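# Place long carton flat in gap between short cartons

## Task

Lay the long carton flat in the space between the two short cartons, centred in that space and with the same face on top as it had at the start, while both short cartons finish in their original positions.

## Robot and tools

Robot: two arms, left_arm and right_arm. Each carries an identical five-finger right hand, so the hands are not mirror images. In the scene frame the origin sits at table height midway between the arms, +z points up, +x points out over the table, and left_arm is on the +y side. Image left and right do not match arm names. The calibrated bases are left_arm (+0.087, +0.606, +0.232) m and right_arm (+0.085, -0.427, +0.232) m. A post stands behind the arms.

Hand point: a spot 0.05 m in front of the palm and 0.15 m from the wrist flange. Its +z runs along the straight fingers, +y points out of the palm, and +x runs across the palm away from the thumb. Fingertips reach about 0.06-0.07 m past it. A wrist bracket on the little-finger side can strike objects. With the palm down the wrist may hang up to 0.13 m below the point.

Positions reported in results (end_effector_position in m, end_effector_quat_wxyz, velocities) are in each arm's own base frame. Offsets you command follow the current Hand target's own axes.

execute_actions(actions, cameras): actions is a list of actions. Each action holds up to 15 rows, one row per 1/30 s step, and the final row is held until step 15. Every row is a single list of 28 numbers, each in [-1, 1], covering both arms in this order:
- left dx, dy, dz, rx, ry, rz
- left little, ring, middle, index, thumb_bend, thumb_turn, force_limit, speed
- the same 14 for the right arm.
The six pose numbers are an offset, not a pose. They count from the Hand target as it stood when that action began, not from the previous row, so repeating an offset moves the hand further. 1.0 equals 0.6 m or 180 degrees. rx, ry, rz form one rotation vector. Six zeros ask nothing new of that arm. Orientation is clipped each step to within 32 degrees of the measured orientation.

Hand numbers are absolute targets. For fingers, -1 is straight and open and +1 is curled. For thumb_bend, -1 is straight and +1 fully bent. For thumb_turn, -1 puts the thumb beside the palm and +1 in front of it. force_limit runs from about 0 N at -1 to 10 N at +1 (15 N for the thumb motors). speed rises from near zero at -1 to full at +0.48 and stays full up to +1. No value means 'unchanged', so to keep a hand as it is, resend its last commanded eight numbers. A grip with the thumb in front holds objects about 0.035-0.065 m thick. For a gentle closing, use speed -0.94 or lower.

move(target, speed, blend, stop_force, zero, blocking, cameras): drives each hand point along a straight line. target is one 28-number row or a list of up to 15 such rows. Pose numbers are offsets from the Hand target at the start of the move, and every row counts from that same start, not from the previous row. Hand numbers are as above. speed is in m/s (0.002-3.2, default 0.25). blend is a corner radius in m for lists (0 means stop at each corner). stop_force is in N (4-120), one value for both arms. It ends an arm's path when the push against its motion passes the value, and the arm then backs off to just before that contact. When stop_force is used, every row in the list must carry the same hand numbers. zero (default true) re-zeroes the force reading before the move. blocking=false returns early, but it cannot be combined with stop_force. Paths do not avoid obstacles. A move aborts if the wrist would pass near the arm's first joint axis. A move lasts at most 10 s.

wait(seconds): let time run without new commands. stop(): brake a running move. zoom_image(camera, region [x0,y0,x1,y1], at most 504x504): enlarge part of the latest image. show_instructions(): show the reference images. zero_wrist_force(arm): zero the force sensor for left_arm or right_arm. finished_scene(): end the scene permanently.

Cameras: cam_head_left, cam_head_right, cam_high, cam_low (896x504), cam_left_wrist, cam_right_wrist (672x504). Images are returned when actions is empty or when you name cameras; ["all"] shows every camera.

Results:
- Hand target: the last commanded pose after clipping, which is the base for the next offset.
- Position and quaternion readings: the hand point's actual pose.
- hand_measured, hand_stopped_by (moving/target/force/stalled/fault) and hand_load_n (N, positive when pushing the finger open): six values each, in motor order. A lost grip shows as the load dropping to about 0.
- Wrist force and Wrist torque: readings in the end effector's axes, plus the peak since the last reading.
- Joint torques, and a possible MOTOR HOT line.
- For move, a 'move:' line reporting done, off_target, moving, held or fault, plus any limits such as paced or held.

A hand often settles short of its Hand target. If so, send the remaining distance as an offset.

Avoid:
- Dropping the carton, even a few mm, or letting go while it still moves.
- Slamming into the table or the cartons, or pushing past firm contact. The arms are stiff, and a net force near 150 N or excess joint torque freezes the arm for 10 s.
- Any contact between the two arms or hands.
- Bumping or shifting the short cartons.
- Letting anything leave the table.
- Holding loads at full stretch for a long time, because motors overheat.

Loose objects may occasionally be nudged by outside pushes. Approach contacts slowly with stop_force.

Each tool is called after "Request:" as name(argument=value, ...) on one line, values as JSON.

Reference images:

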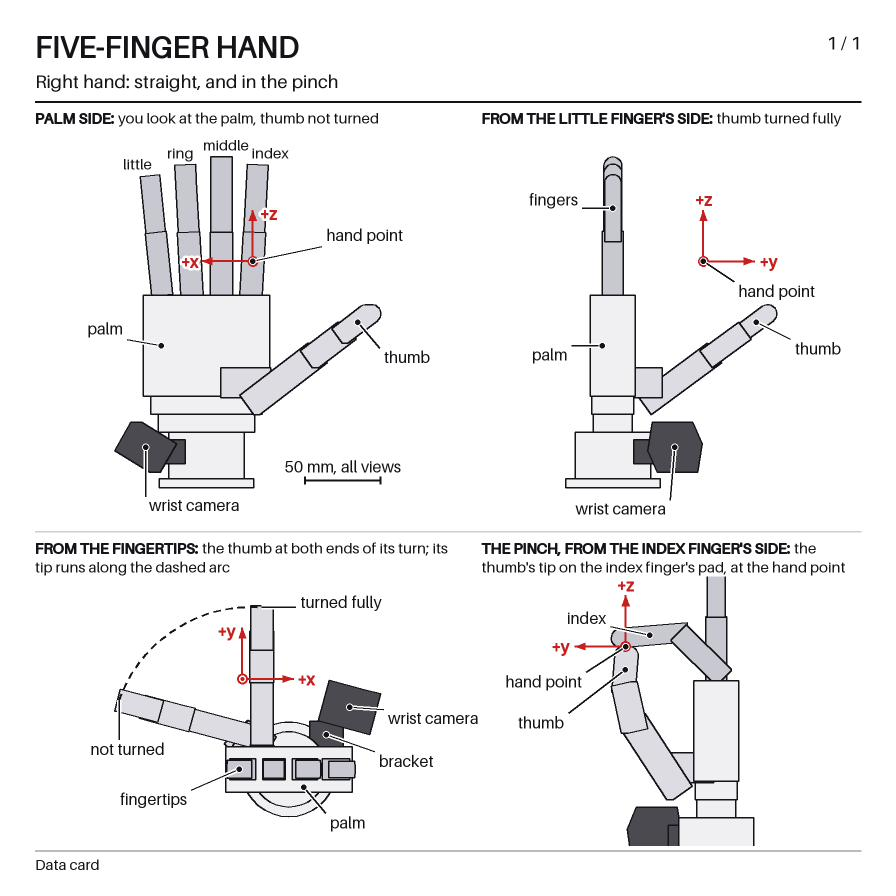

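## Session

Request:
execute_actions(actions=[])

Scene clock: 0.00 s.
left_arm: end_effector_position=(+0.4197, -0.3851, +0.1239) hand_measured=(-1.000, -1.000, -1.000, -1.000, -1.000, -1.000) hand_load_n=(+0.0, -0.5, +0.0, +0.0, +0.0, +0.0) hand_stopped_by=(target, target, target, target, target, target) hand_force_limit=0.00 hand_speed=-0.80 end_effector_quat_wxyz=(-0.184, +0.262, +0.769, -0.553) | right_arm: end_effector_position=(+0.4996, -0.1907, +0.0025) hand_measured=(-1.000, -1.000, -1.000, -1.000, -1.000, -1.000) hand_load_n=(+0.0, +0.0, -0.5, +0.0, +0.0, +0.0) hand_stopped_by=(target, target, target, target, target, target) hand_force_limit=0.00 hand_speed=-0.80 end_effector_quat_wxyz=(+0.063, -0.185, +0.979, +0.060)
Joint positions: left_arm=[-0.637 -1.05 1.955 0.701 2.814 -1.525] | right_arm=[-0.885 -1.048 1.987 0.677 1.403 -2.832]
Joint velocities: within noise
Joint torques (N m): no reading
Wrist force (N): no reading
Wrist torque (N m): no reading
Wrist force, peak (N): no reading
Hand target: left_arm +0.4197, -0.3851, +0.1239; -0.184, +0.262, +0.769, -0.553 | right_arm +0.4996, -0.1907, +0.0025; +0.063, -0.185, +0.979, +0.060

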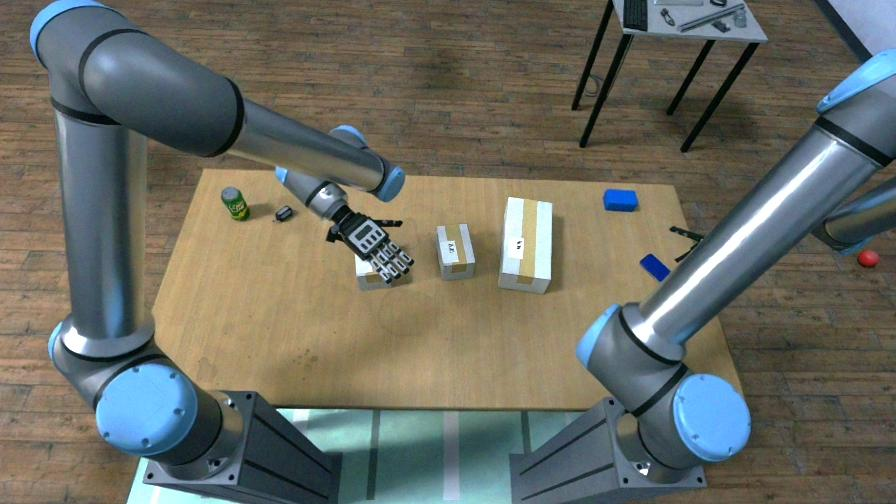

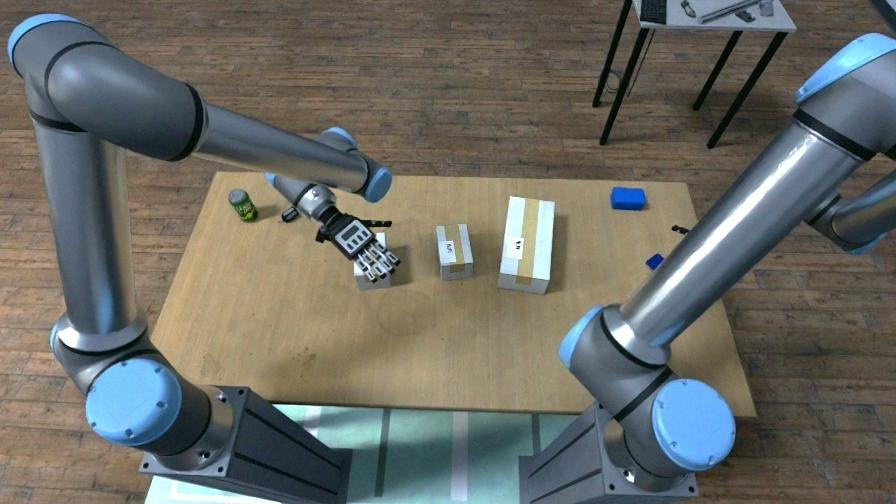

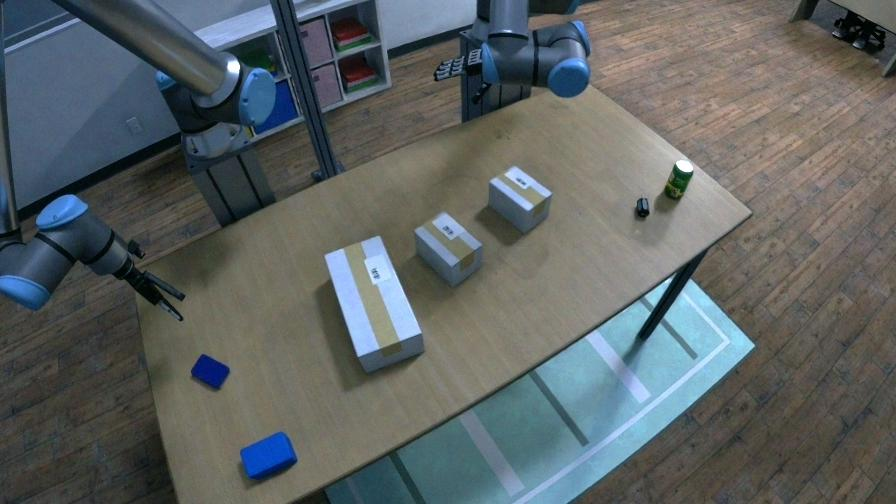

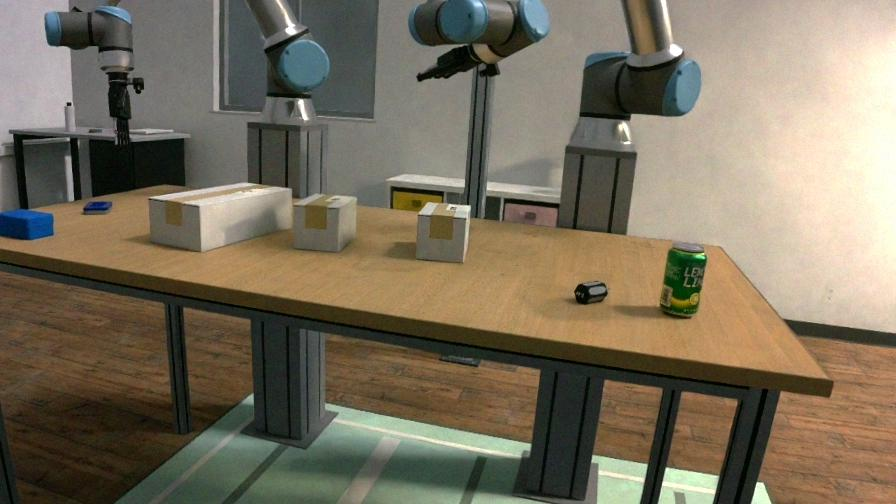

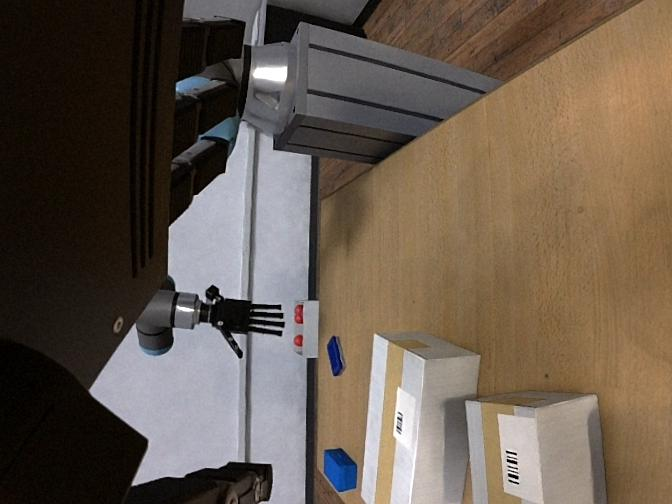

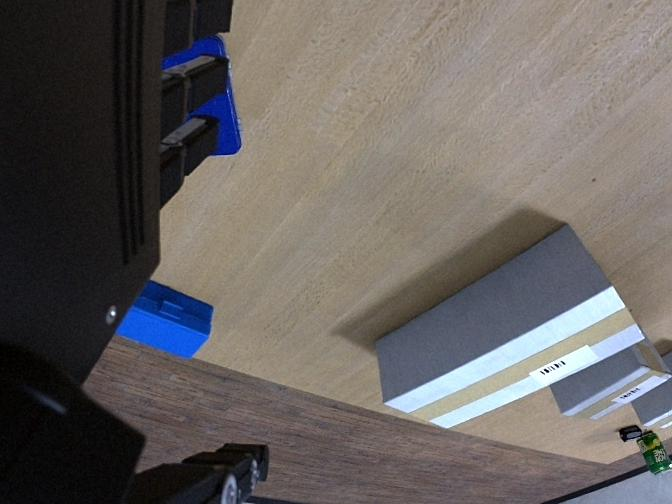

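Request:
zoom_image(camera="cam_head_left", region=[320, 180, 600, 320])

Request:
zoom_image(camera="cam_head_right", region=[320, 180, 600, 320])

Request:
zoom_image(camera="cam_high", region=[300, 130, 600, 400])

Request:
zoom_image(camera="cam_low", region=[130, 150, 490, 290])

Scaled by 1.800 from the camera's image (finer frame: 1280x720).

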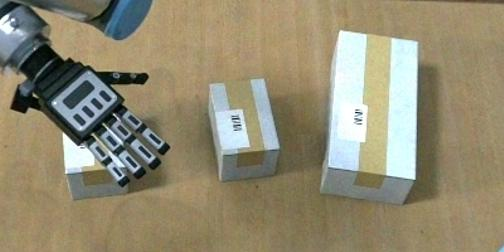

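Scaled by 1.800 from the camera's image (finer frame: 1280x720).

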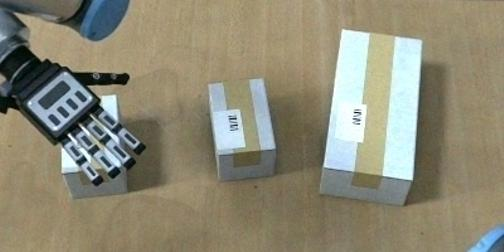

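Scaled by 1.680 from the camera's image (finer frame: 1280x720).

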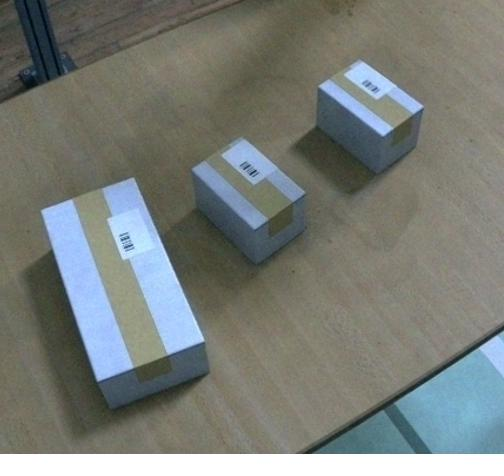

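Scaled by 1.400 from the camera's image (finer frame: 1280x720).

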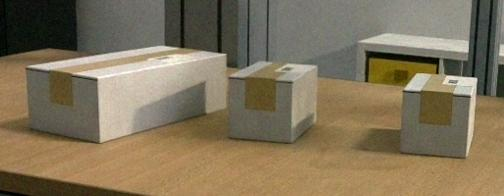

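Request:
move(target=[0.196,-0.131,-0.085,-0.158,0.476,0.662,-1,-1,-1,-1,-1,-1,0,-0.8, 0,0,0,0,0,0,-1,-1,-1,-1,-1,-1,0,-0.8], speed=0.4, cameras=["all"])

Scene clock: 144.87 s.
left_arm: end_effector_position=(+0.3396, -0.2951, +0.2138) hand_measured=(-1.000, -1.000, -1.000, -1.000, -1.000, -1.000) hand_load_n=(+0.0, -0.5, +0.0, +0.0, -0.5, +0.0) hand_stopped_by=(target, target, target, target, target, target) hand_force_limit=0.00 hand_speed=-0.80 end_effector_quat_wxyz=(-0.001, +1.000, +0.001, +0.000) | right_arm: end_effector_position=(+0.4996, -0.1907, +0.0025) hand_measured=(-1.000, -1.000, -1.000, -1.000, -1.000, -1.000) hand_load_n=(+0.0, +0.0, +0.0, +0.0, +0.0, +0.0) hand_stopped_by=(target, target, target, target, target, target) hand_force_limit=0.00 hand_speed=-0.80 end_effector_quat_wxyz=(+0.063, -0.185, +0.979, +0.060)
Joint positions: left_arm=[-0.974 -1.5 2.076 0.997 1.571 0.596] | right_arm=[-0.885 -1.048 1.987 0.677 1.403 -2.832]
Joint torques (N m): left_arm=[12.62 -47.66 -38.05 4.65 0.83 0.34] | right_arm=[1.85 -61.53 -21.85 3.45 -0.46 0.31]
Wrist force (N): left_arm=[-0.5 -0.7 1.1] | right_arm=[-0.1 -0.3 -0.1]
Wrist torque (N m): left_arm=[-0.11 0.18 0.31] | right_arm=[-0.03 0.02 -0.01]
Wrist force, peak (N): left_arm=[-1.0 -0.7 1.5] | right_arm=[-0.8 0.1 -0.5]
Hand target: left_arm +0.3396, -0.2951, +0.2139; -0.001, +1.000, +0.001, +0.000 | right_arm +0.4996, -0.1907, +0.0025; +0.063, -0.185, +0.979, +0.060
Off the commanded pose: left_arm 0.000 m, 0 deg | right_arm 0.000 m, 0 deg.
move: done

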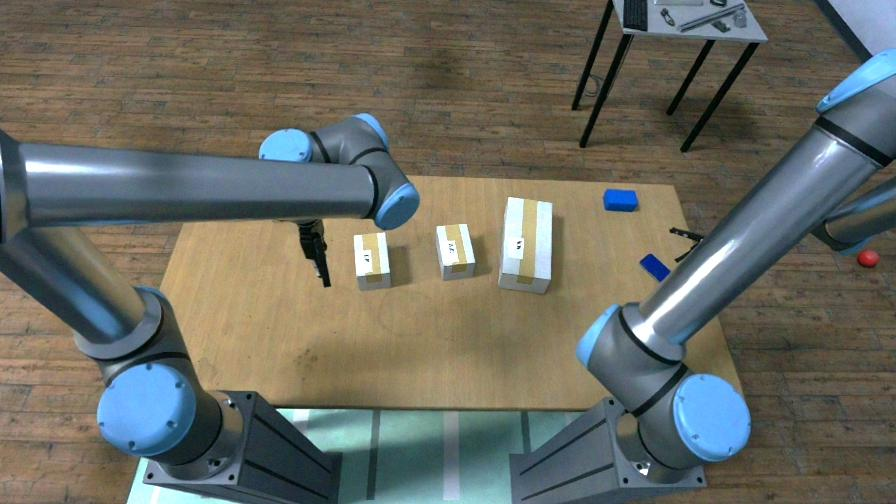

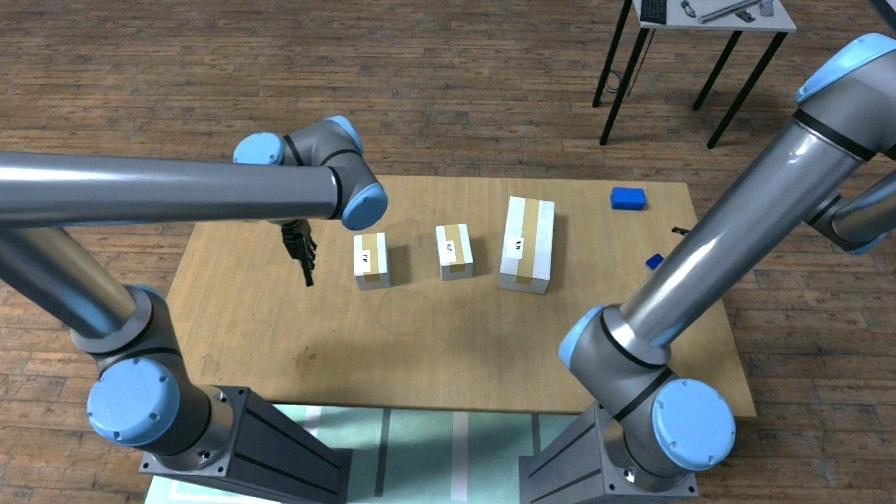

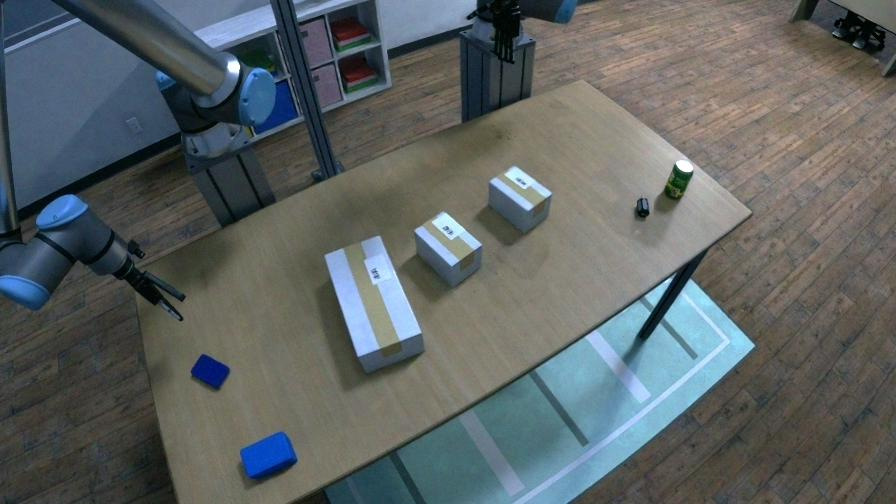

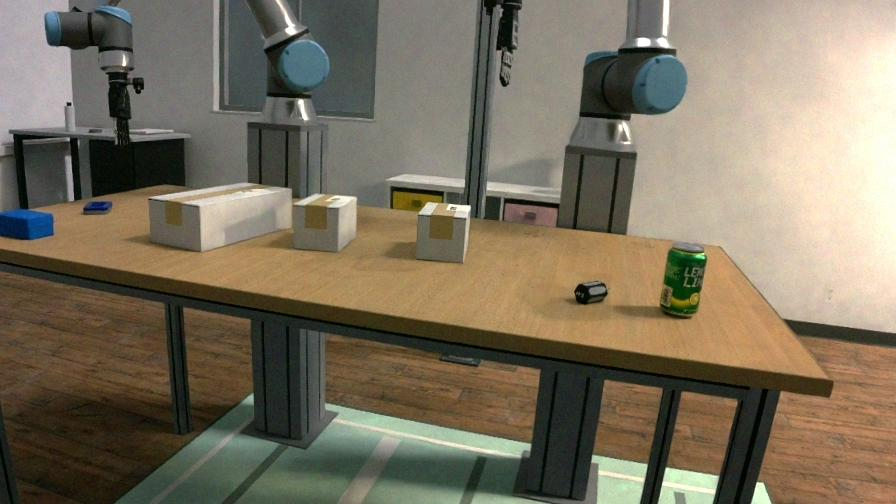

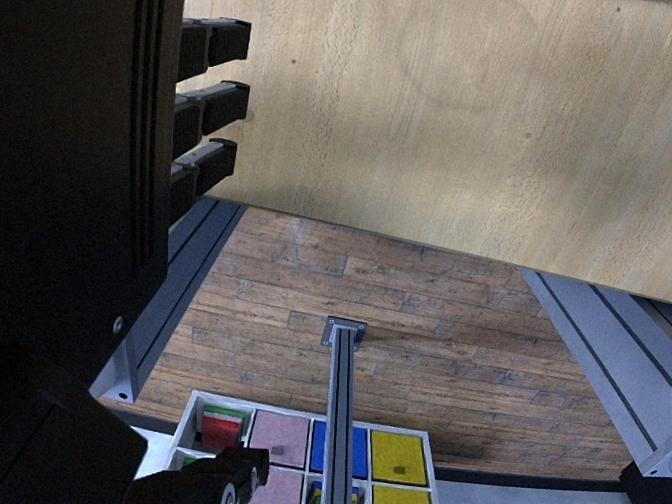

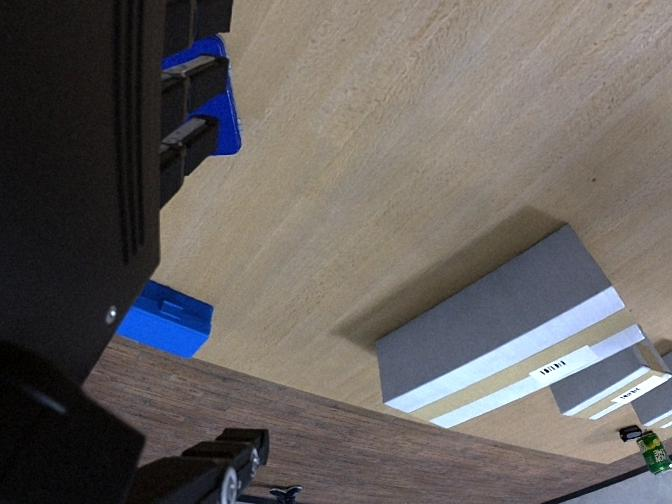

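Request:
move(target=[0.05,-0.25,-0.05,0,0,-0.5,-1,-1,-1,-1,-1,-1,0,-0.8, -0.555,0.628,0.032,-0.001,0.059,-0.3755,-1,-1,-1,-1,-1,-1,0,-0.8], speed=0.35, cameras=["all"])

Scene clock: 199.87 s.
left_arm: end_effector_position=(+0.3694, -0.1450, +0.2440) hand_measured=(-1.000, -1.000, -1.000, -1.000, -1.000, -1.000) hand_load_n=(+0.0, +0.0, +0.0, +0.0, +0.0, +0.0) hand_stopped_by=(target, target, target, target, target, target) hand_force_limit=0.00 hand_speed=-0.80 end_effector_quat_wxyz=(-0.001, +0.707, +0.707, +0.000) | right_arm: end_effector_position=(+0.6702, +0.2782, +0.0675) hand_measured=(-1.000, -1.000, -1.000, -1.000, -1.000, -1.000) hand_load_n=(+0.0, +0.0, +0.0, +0.0, +0.0, +0.0) hand_stopped_by=(target, target, target, target, target, target) hand_force_limit=0.00 hand_speed=-0.80 end_effector_quat_wxyz=(+0.000, +0.702, -0.713, +0.000)
Joint positions: left_arm=[-0.911 -1.737 2.237 1.073 1.571 -0.912] | right_arm=[0.098 -0.873 1.457 0.987 1.571 -3.029]
Joint torques (N m): left_arm=[-18.89 -14.27 -33.06 1.58 -2.76 -3.2] | right_arm=[15.73 -86.26 -36.47 3.2 -2.55 1.66]
Wrist force (N): left_arm=[-0.6 -0.9 1.6] | right_arm=[-0.4 -0.2 -0.1]
Wrist torque (N m): left_arm=[-0.18 0.15 0.01] | right_arm=[-0.03 0.07 -0.19]
Wrist force, peak (N): left_arm=[-0.5 -0.9 1.9] | right_arm=[-2.6 -1.0 -0.2]
Hand target: left_arm +0.3694, -0.1451, +0.2440; -0.001, +0.707, +0.708, +0.000 | right_arm +0.6702, +0.2783, +0.0676; +0.000, +0.702, -0.712, +0.000
Off the commanded pose: left_arm 0.000 m, 0 deg | right_arm 0.000 m, 0 deg.
move: done

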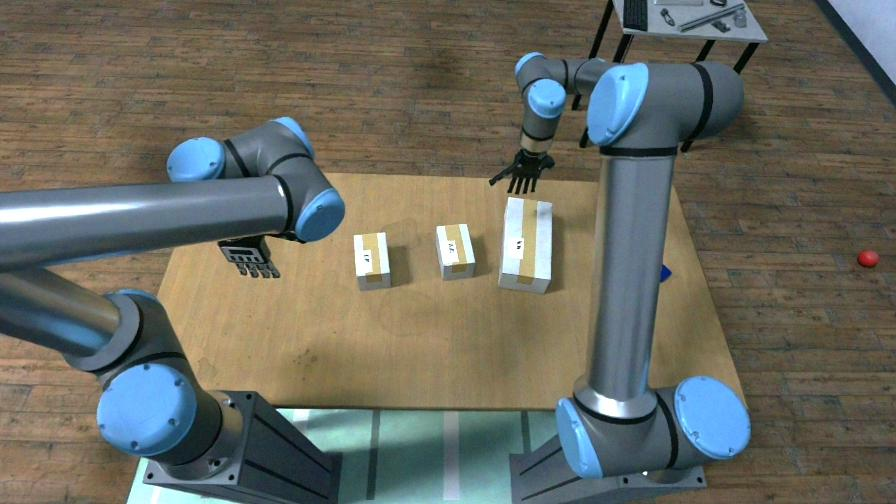

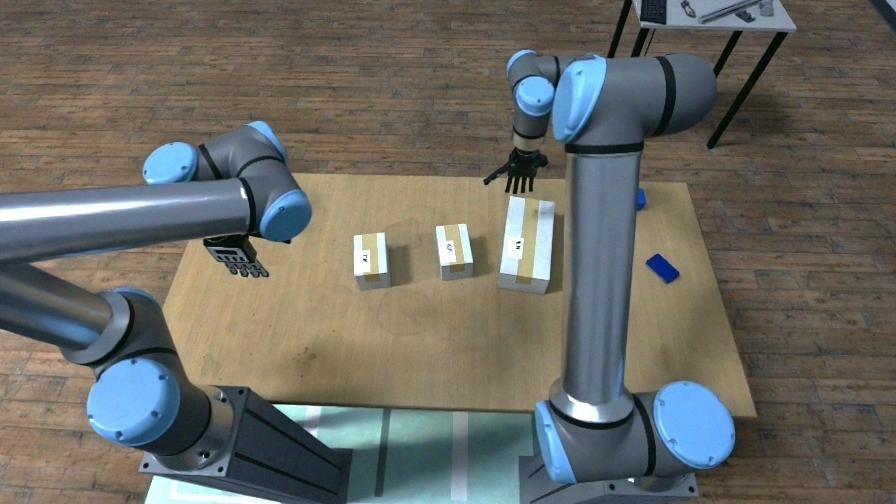

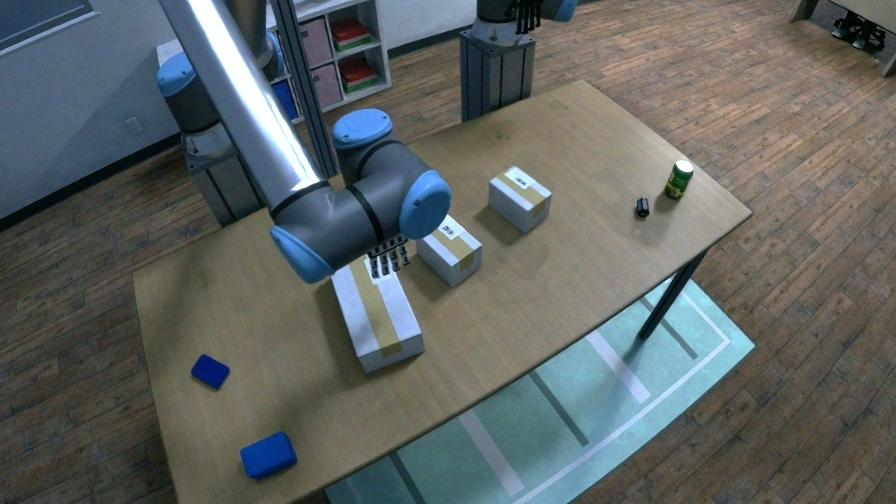

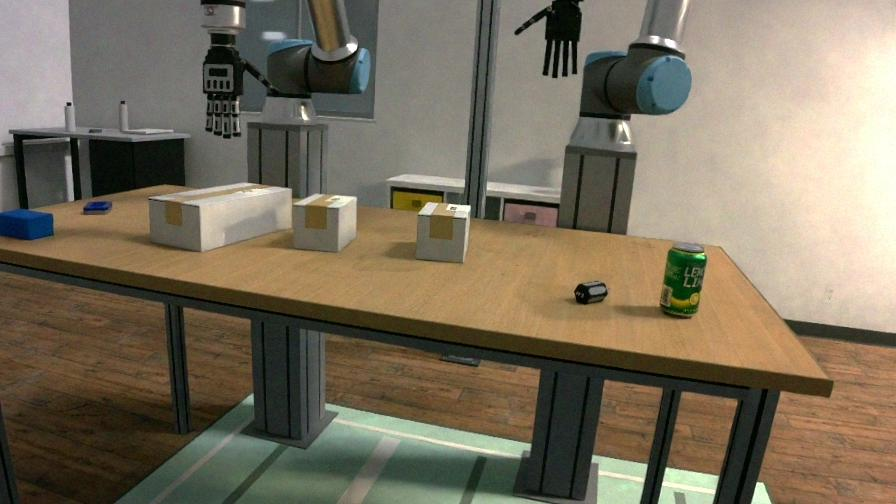

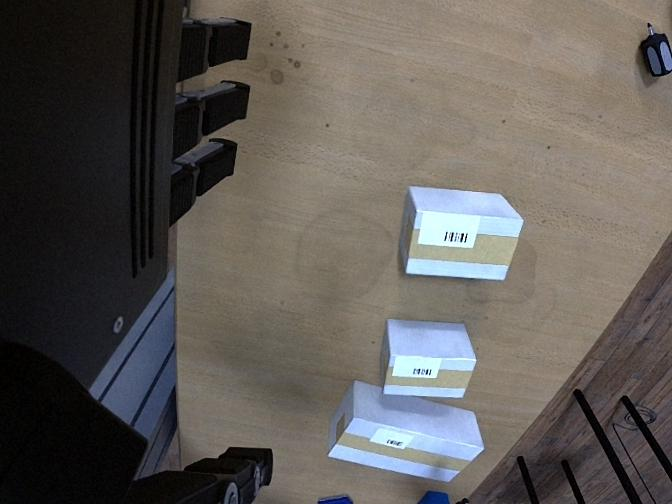

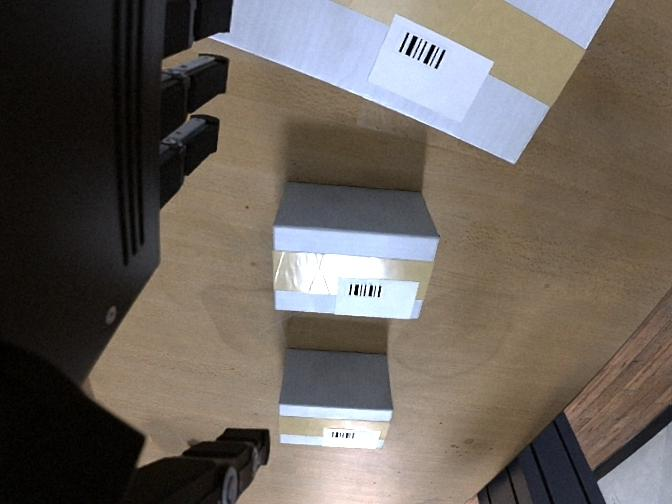

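Request:
move(target=[0,0,0,0,0,0,-1,-1,-1,-1,-1,-1,0,-0.8, 0.107,-0.306,0.166,0,0,0.0306,-1,-1,-1,-1,-1,-1,0,-0.8], speed=0.25, cameras=["all"])

Scene clock: 365.83 s.
left_arm: end_effector_position=(+0.3694, -0.1451, +0.2440) hand_measured=(-1.000, -1.000, -1.000, -1.000, -1.000, -1.000) hand_load_n=(+0.0, +0.0, +0.0, +0.0, +0.0, +0.0) hand_stopped_by=(target, target, target, target, target, target) hand_force_limit=0.00 hand_speed=-0.80 end_effector_quat_wxyz=(-0.001, +0.707, +0.708, +0.000) | right_arm: end_effector_position=(+0.8527, +0.2112, -0.0320) hand_measured=(-1.000, -1.000, -1.000, -1.000, -1.000, -1.000) hand_load_n=(+0.0, +0.0, +0.0, +0.0, +0.0, +0.0) hand_stopped_by=(target, target, target, target, target, target) hand_force_limit=0.00 hand_speed=-0.80 end_effector_quat_wxyz=(+0.000, -0.667, +0.745, +0.000)
Joint positions: left_arm=[-0.911 -1.737 2.237 1.073 1.571 -0.912] | right_arm=[0 -0.549 1.031 1.089 1.571 -3.03]
Joint torques (N m): left_arm=[-18.8 -12.36 -41.36 2.09 -2.79 -4] | right_arm=[17.96 -88.1 -44.55 2.2 1.12 -1.37]
Wrist force (N): left_arm=[-0.3 -1.0 1.7] | right_arm=[-0.1 0.0 0.4]
Wrist torque (N m): left_arm=[-0.21 0.11 0.06] | right_arm=[-0.04 0.00 -0.28]
Wrist force, peak (N): left_arm=[-0.7 -1.5 2.0] | right_arm=[0.4 -1.9 1.8]
Hand target: left_arm +0.3694, -0.1451, +0.2440; -0.001, +0.707, +0.708, +0.000 | right_arm +0.8527, +0.2113, -0.0321; +0.000, -0.667, +0.745, +0.000
Off the commanded pose: left_arm 0.000 m, 0 deg | right_arm 0.000 m, 0 deg.
move: done

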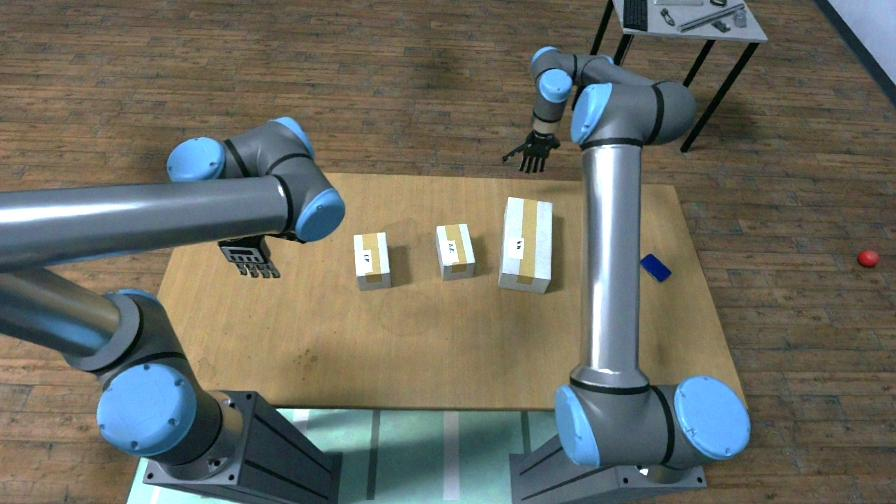

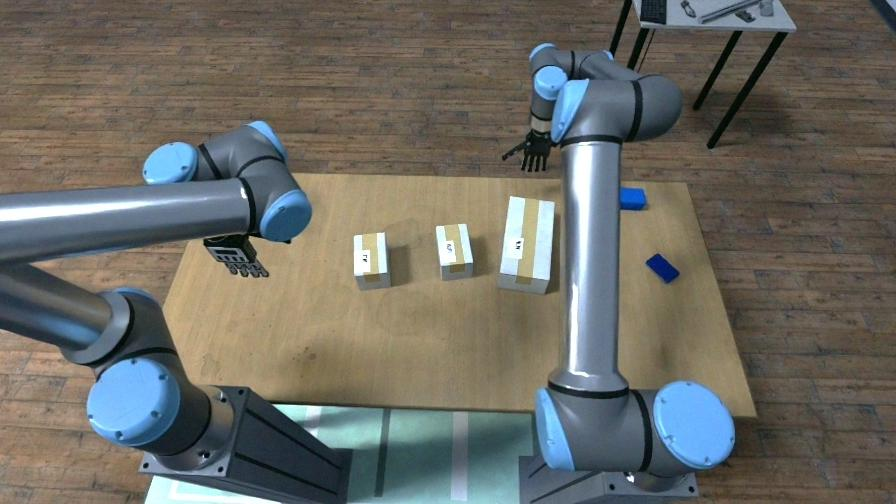

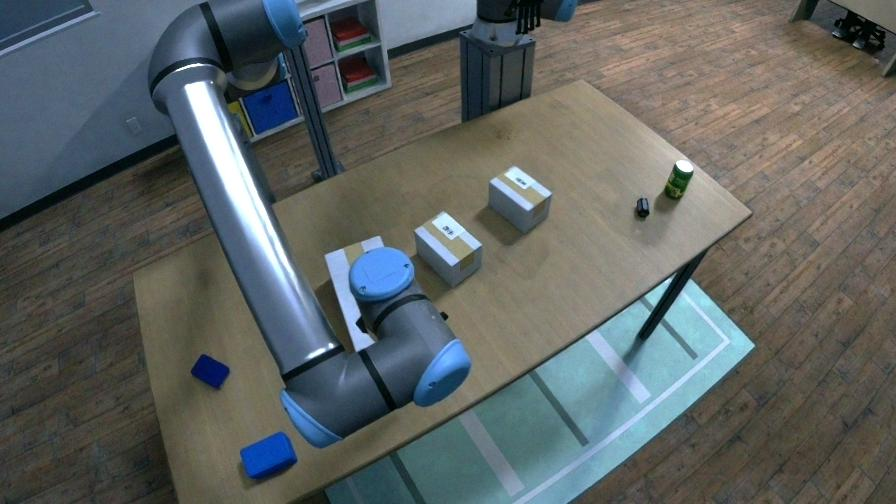

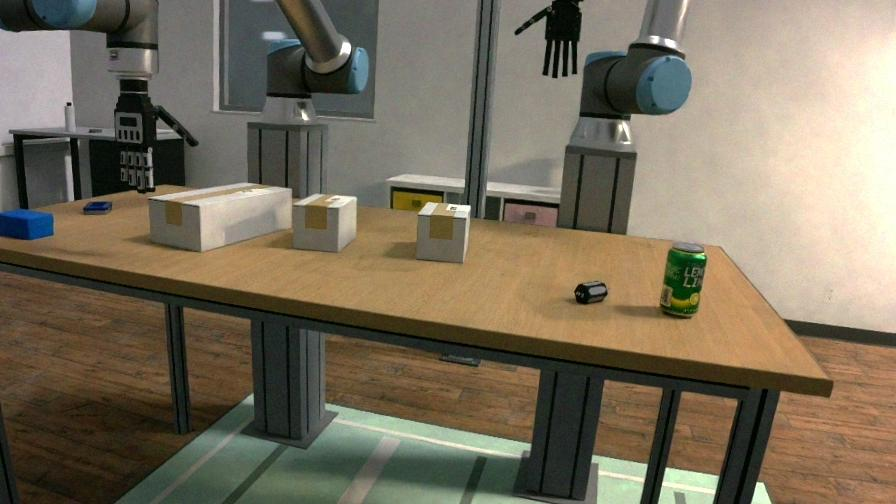

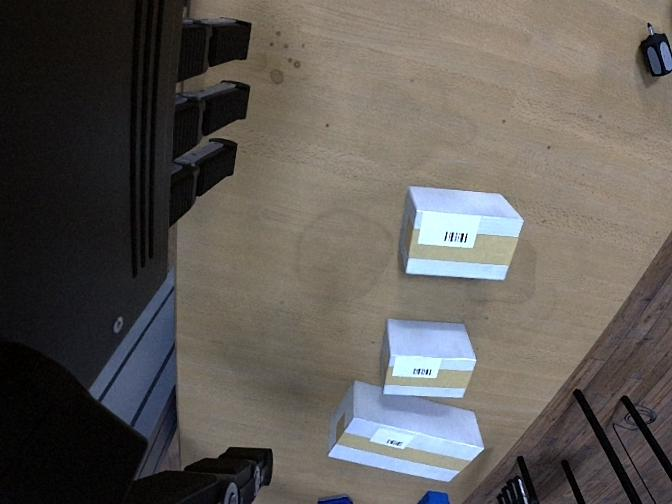

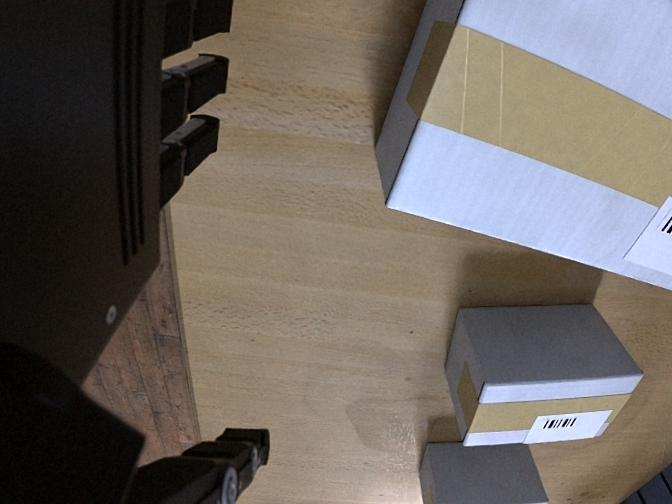

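Request:
move(target=[0,0,0,0,0,0,-1,-1,-1,-1,-1,-1,0,-0.8, -0.008,0,0.1583,0,0,-0.0072,-1,-1,-1,-1,-1,-1,0,-0.8], speed=0.12, stop_force=15, cameras=["cam_low","cam_right_wrist","cam_high"])

Request:
zoom_image(camera="cam_low", region=[0, 130, 300, 280])

Scene clock: 399.40 s.
left_arm: end_effector_position=(+0.3694, -0.1451, +0.2440) hand_measured=(-1.000, -1.000, -1.000, -1.000, -1.000, -1.000) hand_load_n=(+0.0, +0.0, +0.0, +0.0, +0.0, +0.0) hand_stopped_by=(target, target, target, target, target, target) hand_force_limit=0.00 hand_speed=-0.80 end_effector_quat_wxyz=(-0.001, +0.707, +0.708, +0.000) | right_arm: end_effector_position=(+0.8532, +0.2161, -0.1271) hand_measured=(-1.000, -1.000, -1.000, -1.000, -1.000, -1.000) hand_load_n=(+0.0, +0.0, +0.0, +0.0, +0.0, +0.0) hand_stopped_by=(target, target, target, target, target, target) hand_force_limit=0.00 hand_speed=-0.80 end_effector_quat_wxyz=(+0.000, -0.675, +0.738, +0.000)
Joint positions: left_arm=[-0.911 -1.737 2.237 1.073 1.571 -0.912] | right_arm=[0.007 -0.453 1.025 1 1.571 -3.046]
Joint torques (N m): left_arm=[-15.04 -14.87 -39.93 2.12 -3.34 -4.33] | right_arm=[-11.21 -119.35 -24.29 5.95 -0.01 1.96]
Wrist force (N): left_arm=[-0.6 -1.1 1.6] | right_arm=[-0.1 -0.4 0.2]
Wrist torque (N m): left_arm=[-0.23 0.15 0.04] | right_arm=[-0.09 0.03 0.00]
Wrist force, peak (N): left_arm=[-0.8 -1.2 1.9] | right_arm=[-0.6 -0.1 1.7]
Hand target: left_arm +0.3694, -0.1451, +0.2440; -0.001, +0.707, +0.708, +0.000 | right_arm +0.8532, +0.2160, -0.1271; +0.000, -0.675, +0.738, +0.000
Off the commanded pose: left_arm 0.000 m, 0 deg | right_arm 0.000 m, 0 deg.
move: done
Images, in order (width x height): cam_high 896x504, cam_low 896x504, cam_right_wrist 672x504.

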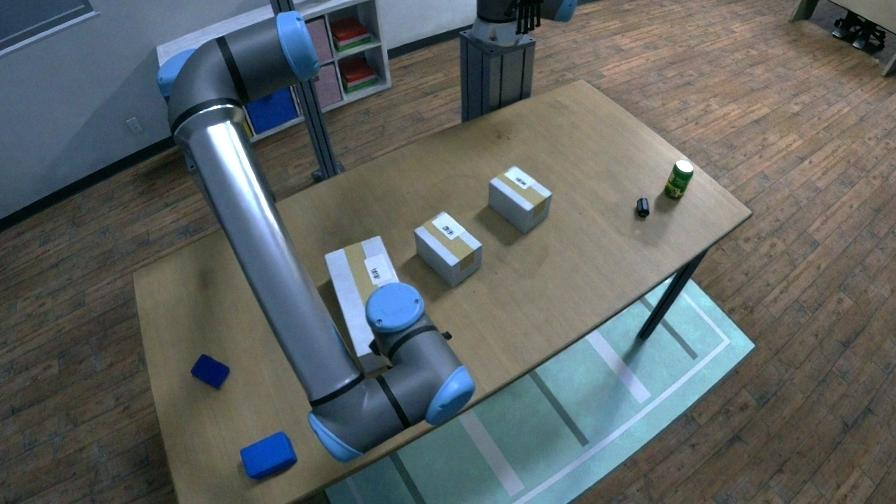

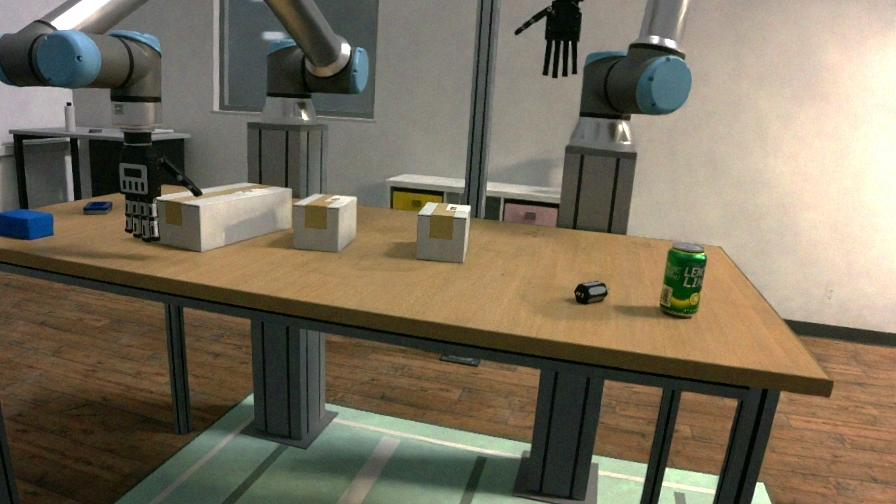

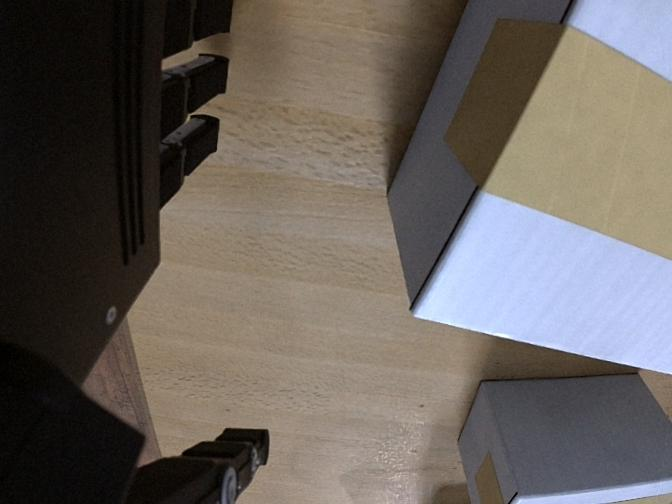

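Scaled by 1.680 from the camera's image (finer frame: 1280x720).

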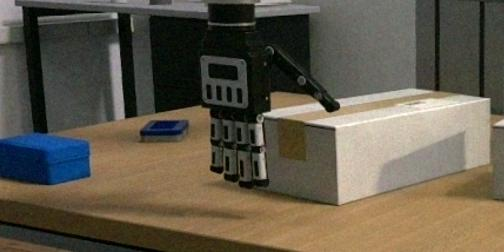

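Request:
move(target=[[0,0,0,0,0,0,-1,-1,-1,-1,-1,-1,0,-0.8, 0,0.09,0.025,0,0,0,-1,-1,-1,-1,-1,-1,0,-0.8],[0,0,0,0,0,0,-1,-1,-1,-1,-1,-1,0,-0.8, 0,0.15,0.025,0,0,0,-1,-1,-1,-1,-1,-1,0,-0.8],[0,0,0,0,0,0,-1,-1,-1,-1,-1,-1,0,-0.8, 0,0.20,0.025,0,0,0,-1,-1,-1,-1,-1,-1,0,-0.8]], speed=[0.1,0.025,0.05], blend=[0.01,0.01,0], cameras=["cam_low","cam_right_wrist","cam_left_wrist","cam_head_left"])

Scene clock: 430.93 s.
left_arm: end_effector_position=(+0.3694, -0.1451, +0.2440) hand_measured=(-1.000, -1.000, -1.000, -1.000, -1.000, -1.000) hand_load_n=(+0.0, +0.0, +0.0, +0.0, +0.0, +0.0) hand_stopped_by=(target, target, target, target, target, target) hand_force_limit=0.00 hand_speed=-0.80 end_effector_quat_wxyz=(-0.001, +0.707, +0.708, +0.000) | right_arm: end_effector_position=(+0.7336, +0.2267, -0.1419) hand_measured=(-1.000, -1.000, -1.000, -1.000, -1.000, -1.000) hand_load_n=(+0.0, +0.0, +0.0, +0.0, +0.0, +0.0) hand_stopped_by=(target, target, target, target, target, target) hand_force_limit=0.00 hand_speed=-0.80 end_effector_quat_wxyz=(+0.000, -0.675, +0.738, +0.000)
Joint positions: left_arm=[-0.911 -1.737 2.237 1.073 1.571 -0.912] | right_arm=[0.021 -0.597 1.373 0.796 1.571 -3.032]
Joint torques (N m): left_arm=[-18.82 -14.36 -39.82 2.45 -3.74 -3.99] | right_arm=[5.86 -77.72 -36.72 5.89 -1.66 0.86]
Wrist force (N): left_arm=[-0.5 -0.8 2.0] | right_arm=[-0.2 0.1 0.3]
Wrist torque (N m): left_arm=[-0.20 0.12 0.06] | right_arm=[-0.01 0.04 -0.27]
Wrist force, peak (N): left_arm=[-0.7 -1.3 2.0] | right_arm=[-1.3 -6.1 1.2]
Hand target: left_arm +0.3694, -0.1451, +0.2440; -0.001, +0.707, +0.708, +0.000 | right_arm +0.7337, +0.2266, -0.1420; +0.000, -0.675, +0.738, +0.000
Off the commanded pose: left_arm 0.000 m, 0 deg | right_arm 0.000 m, 0 deg.
move: done
Images, in order (width x height): cam_head_left 896x504, cam_low 896x504, cam_left_wrist 672x504, cam_right_wrist 672x504.

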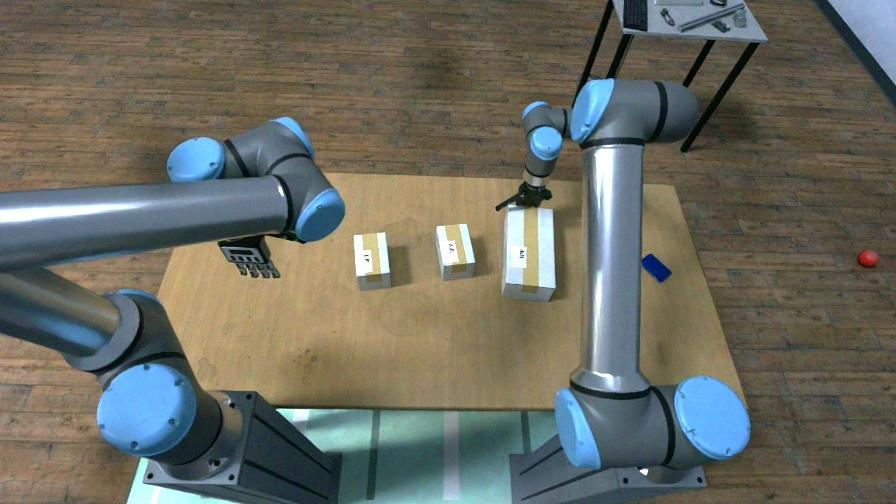

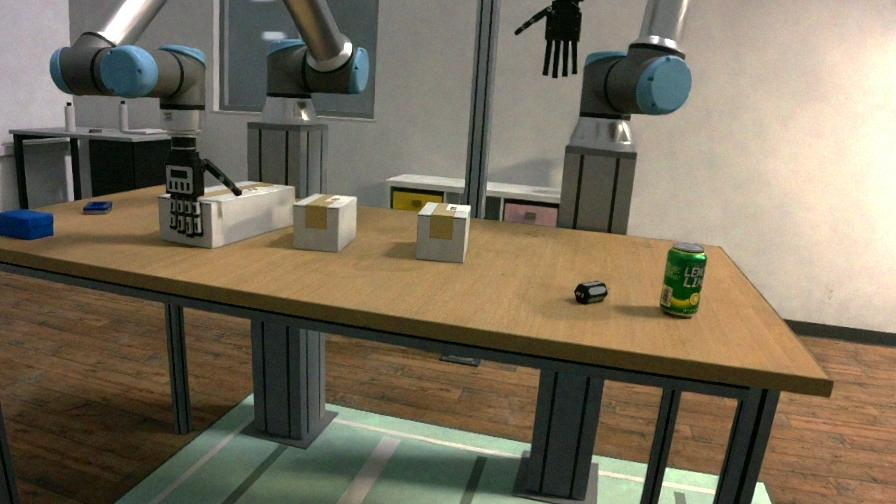

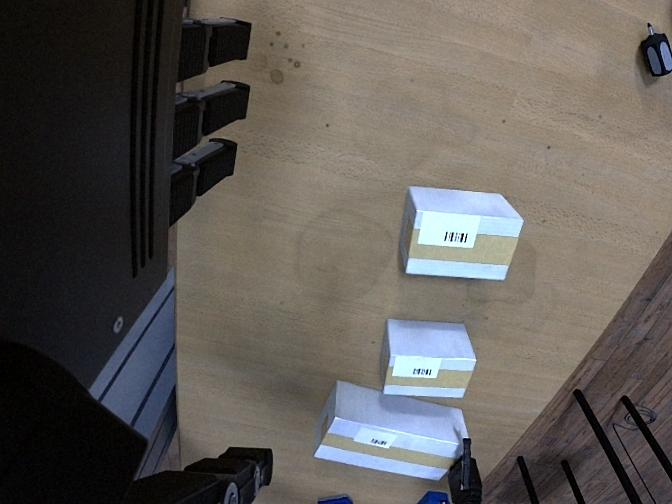

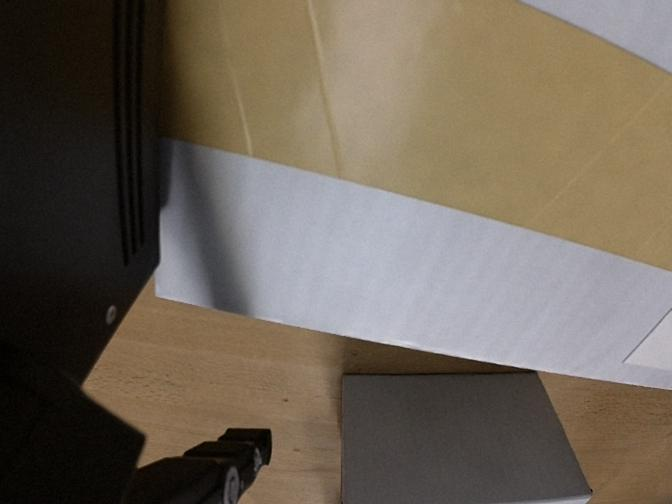

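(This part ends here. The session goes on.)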